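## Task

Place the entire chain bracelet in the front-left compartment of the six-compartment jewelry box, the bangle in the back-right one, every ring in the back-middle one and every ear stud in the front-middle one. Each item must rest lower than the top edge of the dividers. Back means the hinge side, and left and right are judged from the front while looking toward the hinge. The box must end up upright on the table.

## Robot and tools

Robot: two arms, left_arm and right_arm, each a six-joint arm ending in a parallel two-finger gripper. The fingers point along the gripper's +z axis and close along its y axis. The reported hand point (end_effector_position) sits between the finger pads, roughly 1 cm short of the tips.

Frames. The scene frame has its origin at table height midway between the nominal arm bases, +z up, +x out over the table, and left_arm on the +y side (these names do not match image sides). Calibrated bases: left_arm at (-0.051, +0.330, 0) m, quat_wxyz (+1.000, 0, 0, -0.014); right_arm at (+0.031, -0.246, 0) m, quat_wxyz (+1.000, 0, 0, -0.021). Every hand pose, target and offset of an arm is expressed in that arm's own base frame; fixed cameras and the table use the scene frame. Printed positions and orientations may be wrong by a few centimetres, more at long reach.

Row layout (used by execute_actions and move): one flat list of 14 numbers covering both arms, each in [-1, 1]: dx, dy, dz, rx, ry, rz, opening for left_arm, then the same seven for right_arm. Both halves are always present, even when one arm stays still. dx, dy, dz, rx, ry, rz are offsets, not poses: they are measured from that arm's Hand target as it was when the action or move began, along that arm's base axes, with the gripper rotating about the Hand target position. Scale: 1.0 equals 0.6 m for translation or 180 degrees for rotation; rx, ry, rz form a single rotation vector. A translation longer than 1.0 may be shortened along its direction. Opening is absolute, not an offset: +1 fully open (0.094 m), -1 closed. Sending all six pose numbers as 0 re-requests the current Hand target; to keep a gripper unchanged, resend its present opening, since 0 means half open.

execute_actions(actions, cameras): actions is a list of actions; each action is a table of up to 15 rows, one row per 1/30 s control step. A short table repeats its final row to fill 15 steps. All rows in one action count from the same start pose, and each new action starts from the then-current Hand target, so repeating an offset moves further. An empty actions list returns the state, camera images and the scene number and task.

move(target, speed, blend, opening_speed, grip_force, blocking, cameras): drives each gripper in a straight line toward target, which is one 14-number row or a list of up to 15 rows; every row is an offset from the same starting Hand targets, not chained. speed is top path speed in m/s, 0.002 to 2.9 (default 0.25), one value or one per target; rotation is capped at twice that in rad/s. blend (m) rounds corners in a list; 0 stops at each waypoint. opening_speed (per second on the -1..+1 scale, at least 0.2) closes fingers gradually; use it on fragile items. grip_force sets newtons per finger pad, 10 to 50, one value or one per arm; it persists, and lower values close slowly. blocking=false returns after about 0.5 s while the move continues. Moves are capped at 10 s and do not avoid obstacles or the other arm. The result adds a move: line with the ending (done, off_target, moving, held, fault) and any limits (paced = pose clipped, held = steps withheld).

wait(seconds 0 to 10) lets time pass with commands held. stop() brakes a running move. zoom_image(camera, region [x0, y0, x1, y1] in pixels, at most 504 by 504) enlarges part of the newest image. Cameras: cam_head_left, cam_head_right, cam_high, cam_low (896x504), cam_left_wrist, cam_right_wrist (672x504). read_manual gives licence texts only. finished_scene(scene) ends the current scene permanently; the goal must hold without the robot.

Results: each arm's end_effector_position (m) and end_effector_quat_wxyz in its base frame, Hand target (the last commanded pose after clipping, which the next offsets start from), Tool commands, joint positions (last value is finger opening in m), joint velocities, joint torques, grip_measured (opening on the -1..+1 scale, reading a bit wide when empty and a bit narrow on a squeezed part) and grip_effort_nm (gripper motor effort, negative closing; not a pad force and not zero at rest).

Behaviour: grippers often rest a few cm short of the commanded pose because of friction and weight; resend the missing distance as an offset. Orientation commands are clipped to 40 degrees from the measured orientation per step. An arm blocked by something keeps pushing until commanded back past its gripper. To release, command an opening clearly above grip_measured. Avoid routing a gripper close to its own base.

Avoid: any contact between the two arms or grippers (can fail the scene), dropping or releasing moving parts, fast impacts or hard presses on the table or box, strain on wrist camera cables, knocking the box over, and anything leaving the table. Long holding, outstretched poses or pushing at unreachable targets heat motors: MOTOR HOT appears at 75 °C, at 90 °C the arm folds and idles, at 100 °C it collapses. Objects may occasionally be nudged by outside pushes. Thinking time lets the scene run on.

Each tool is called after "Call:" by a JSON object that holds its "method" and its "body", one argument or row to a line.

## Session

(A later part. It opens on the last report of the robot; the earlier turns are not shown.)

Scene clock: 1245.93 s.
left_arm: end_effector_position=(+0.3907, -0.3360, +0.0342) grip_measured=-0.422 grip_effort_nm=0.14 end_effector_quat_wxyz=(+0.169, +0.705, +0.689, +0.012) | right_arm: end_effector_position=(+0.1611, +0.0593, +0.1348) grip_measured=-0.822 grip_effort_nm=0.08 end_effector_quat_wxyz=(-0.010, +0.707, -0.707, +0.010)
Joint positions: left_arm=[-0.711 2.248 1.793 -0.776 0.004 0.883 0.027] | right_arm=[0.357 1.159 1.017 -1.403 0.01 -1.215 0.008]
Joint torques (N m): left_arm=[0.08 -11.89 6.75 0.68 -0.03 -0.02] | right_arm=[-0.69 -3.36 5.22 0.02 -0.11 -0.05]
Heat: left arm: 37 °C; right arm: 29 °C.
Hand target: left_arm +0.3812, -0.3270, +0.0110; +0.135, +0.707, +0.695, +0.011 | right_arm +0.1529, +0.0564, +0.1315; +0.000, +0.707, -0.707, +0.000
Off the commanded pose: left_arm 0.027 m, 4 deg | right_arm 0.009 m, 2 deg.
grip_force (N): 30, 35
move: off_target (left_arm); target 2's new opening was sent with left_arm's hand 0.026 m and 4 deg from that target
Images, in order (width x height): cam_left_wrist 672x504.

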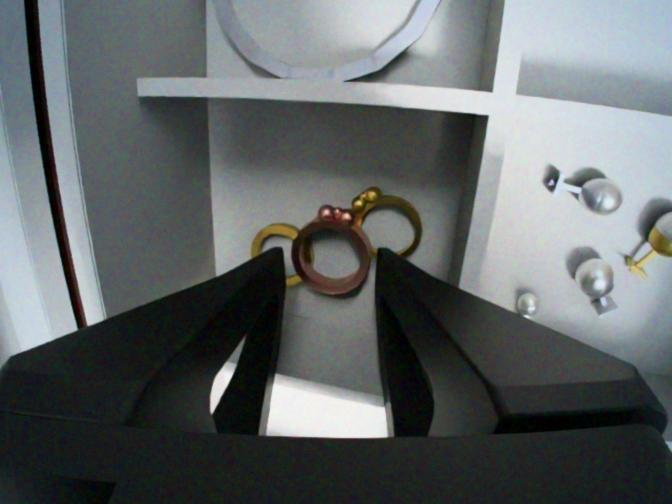

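Call:
{"method": "move", "body": {
  "target": [
    [0, 0, 0, 0, 0, 0, -0.3, 0, 0, 0, 0, 0, 0, -0.82],
    [0.0075, -0.0067, 0.14, 0, 0, 0, -0.3, 0, 0, 0, 0, 0, 0, -0.82],
    [-0.05, 0.1, 0.2, 0, 0, 0, -0.3, 0, 0, 0, 0, 0, 0, -0.82]
  ],
  "speed": [0.05, 0.06, 0.15],
  "opening_speed": 0.5,
  "cameras": ["cam_left_wrist"]
}}

Call:
{"method": "zoom_image", "body": {
  "camera": "cam_left_wrist",
  "region": [100, 0, 604, 300]
}}

Scene clock: 1261.47 s.
left_arm: end_effector_position=(+0.3562, -0.2686, +0.1261) grip_measured=-0.302 grip_effort_nm=0.14 end_effector_quat_wxyz=(+0.132, +0.704, +0.697, +0.017) | right_arm: end_effector_position=(+0.1611, +0.0593, +0.1348) grip_measured=-0.822 grip_effort_nm=0.09 end_effector_quat_wxyz=(-0.010, +0.707, -0.707, +0.010)
Joint positions: left_arm=[-0.647 1.992 1.785 -1.096 0.004 0.934 0.033] | right_arm=[0.357 1.159 1.017 -1.403 0.01 -1.215 0.008]
Joint torques (N m): left_arm=[0.14 -14.24 7.45 0.64 0.15 0.08] | right_arm=[-0.66 -3.37 5.24 0.01 -0.12 -0.05]
Heat: left arm: 38 °C; right arm: 29 °C.
Hand target: left_arm +0.3513, -0.2670, +0.1309; +0.135, +0.707, +0.695, +0.011 | right_arm +0.1529, +0.0564, +0.1315; +0.000, +0.707, -0.707, +0.000
Off the commanded pose: left_arm 0.007 m, 1 deg | right_arm 0.009 m, 2 deg.
grip_force (N): 30, 35
move: done
Images, in order (width x height): cam_left_wrist 672x504.

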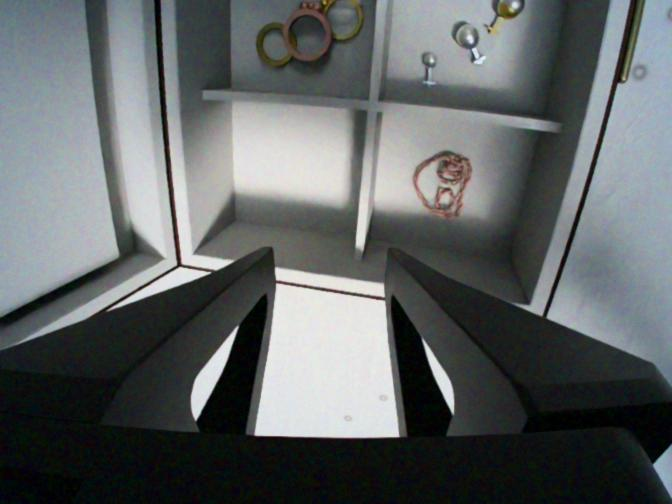

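Scaled by 1.000.

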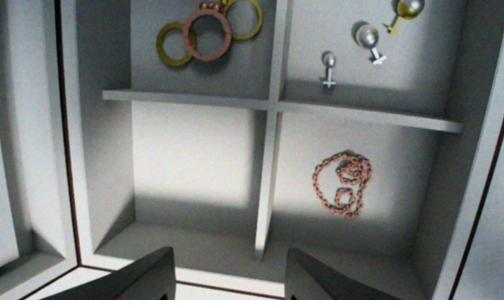

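Call:
{"method": "move", "body": {
  "target": [
    [-0.152, 0.278, 0.0485, 0, 0, 0, -0.3, 0, 0, 0, 0, 0, 0, -0.82],
    [-0.152, 0.278, 0.0485, 0, 0, 0, -0.3, 0.1118, 0.2227, 0.0308, 0, 0, 0, -0.82]
  ],
  "speed": [0.3, 0.3],
  "cameras": ["cam_right_wrist"]
}}

Call:
{"method": "zoom_image", "body": {
  "camera": "cam_right_wrist",
  "region": [200, 0, 672, 330]
}}

Scene clock: 1275.67 s.
left_arm: end_effector_position=(+0.2690, -0.1005, +0.1628) grip_measured=-0.302 grip_effort_nm=0.14 end_effector_quat_wxyz=(+0.140, +0.705, +0.695, +0.024) | right_arm: end_effector_position=(+0.2169, +0.1852, +0.1447) grip_measured=-0.822 grip_effort_nm=0.08 end_effector_quat_wxyz=(+0.003, +0.708, -0.706, +0.001)
Joint positions: left_arm=[-0.306 1.375 1.238 -1.161 0.087 1.266 0.033] | right_arm=[0.705 1.628 1.439 -1.388 0.002 -0.869 0.008]
Joint torques (N m): left_arm=[0.42 -7.24 7.34 0.52 0.29 0.09] | right_arm=[0.4 -5.81 10.45 -0.03 -0.05 0.08]
Heat: left arm: 36 °C; right arm: 29 °C.
Hand target: left_arm +0.2601, -0.1002, +0.1601; +0.135, +0.707, +0.694, +0.012 | right_arm +0.2200, +0.1900, +0.1500; +0.000, +0.707, -0.707, +0.000
Off the commanded pose: left_arm 0.009 m, 2 deg | right_arm 0.008 m, 0 deg.
grip_force (N): 30, 35
move: done
Images, in order (width x height): cam_right_wrist 672x504.

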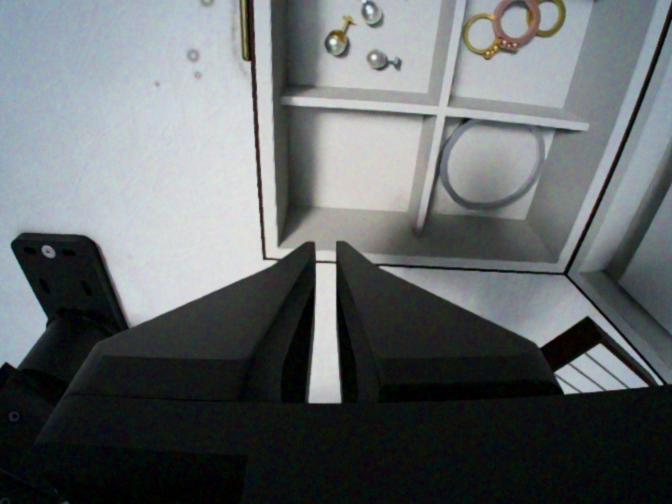

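Scaled by 1.068 from the camera's 672x504 image, which has a finer 960x720 frame.

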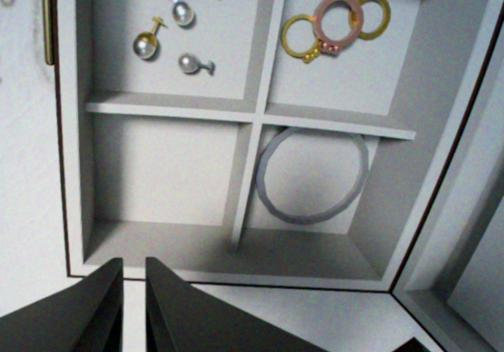

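Call:
{"method": "execute_actions", "body": {
  "actions": [],
  "cameras": ["cam_right_wrist", "cam_high"]
}}

Scene clock: 1287.50 s.
left_arm: end_effector_position=(+0.2690, -0.1005, +0.1628) grip_measured=-0.302 grip_effort_nm=0.14 end_effector_quat_wxyz=(+0.140, +0.705, +0.695, +0.024) | right_arm: end_effector_position=(+0.2169, +0.1852, +0.1447) grip_measured=-0.822 grip_effort_nm=0.08 end_effector_quat_wxyz=(+0.003, +0.708, -0.706, +0.001)
Joint positions: left_arm=[-0.306 1.375 1.238 -1.161 0.087 1.266 0.033] | right_arm=[0.705 1.628 1.439 -1.388 0.002 -0.868 0.008]
Joint velocities: within noise
Joint torques (N m): left_arm=[0.42 -7.23 7.5 0.51 0.26 0.1] | right_arm=[0.39 -5.76 10.44 -0.04 -0.04 0.09]
Heat: left arm: 35 °C; right arm: 29 °C.
Hand target: left_arm +0.2601, -0.1002, +0.1601; +0.135, +0.707, +0.694, +0.012 | right_arm +0.2200, +0.1900, +0.1500; +0.000, +0.707, -0.707, +0.000
Tool commands: left_gripper/opening=-0.3 right_gripper/opening=-0.82
Off the commanded pose: left_arm 0.009 m, 2 deg | right_arm 0.008 m, 0 deg.
grip_force (N): 30, 35
Images, in order (width x height): cam_high 896x504, cam_right_wrist 672x504.

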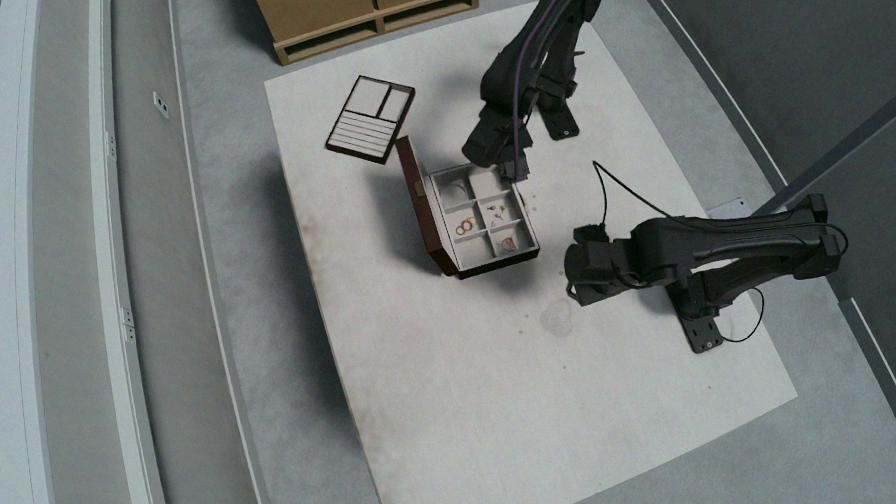

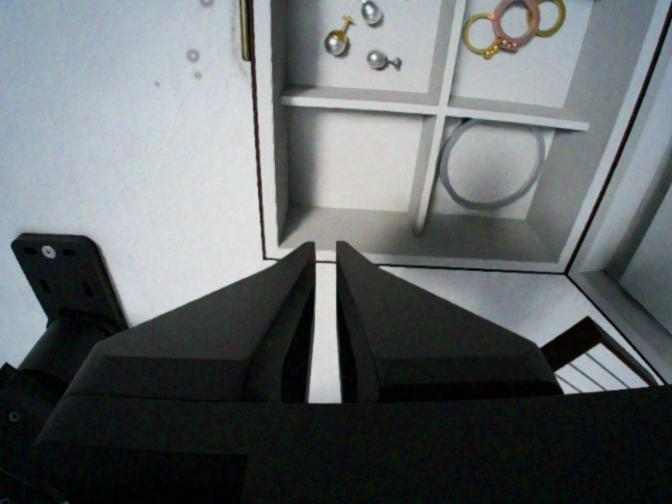

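Call:
{"method": "zoom_image", "body": {
  "camera": "cam_right_wrist",
  "region": [390, 90, 630, 270]
}}

Call:
{"method": "zoom_image", "body": {
  "camera": "cam_high",
  "region": [410, 150, 560, 280]
}}

Scaled by 2.100 from the camera's 672x504 image, which has a finer 960x720 frame.

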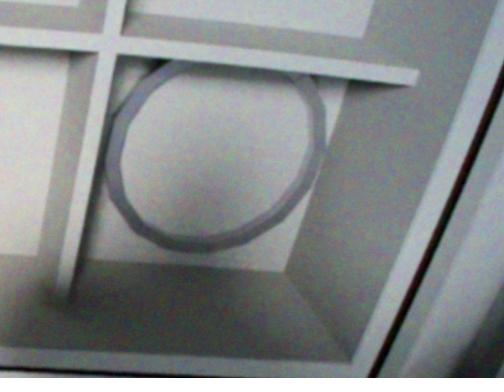

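Scaled by 3.360 from the camera's 896x504 image, which has a finer 1280x720 frame.

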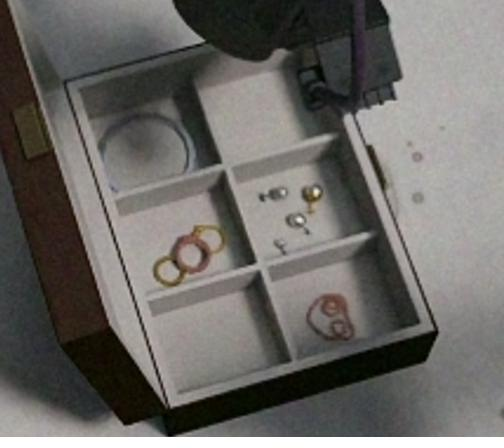

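Call:
{"method": "finished_scene", "body": {
  "scene": 2
}}

The scene is finished: the task was done.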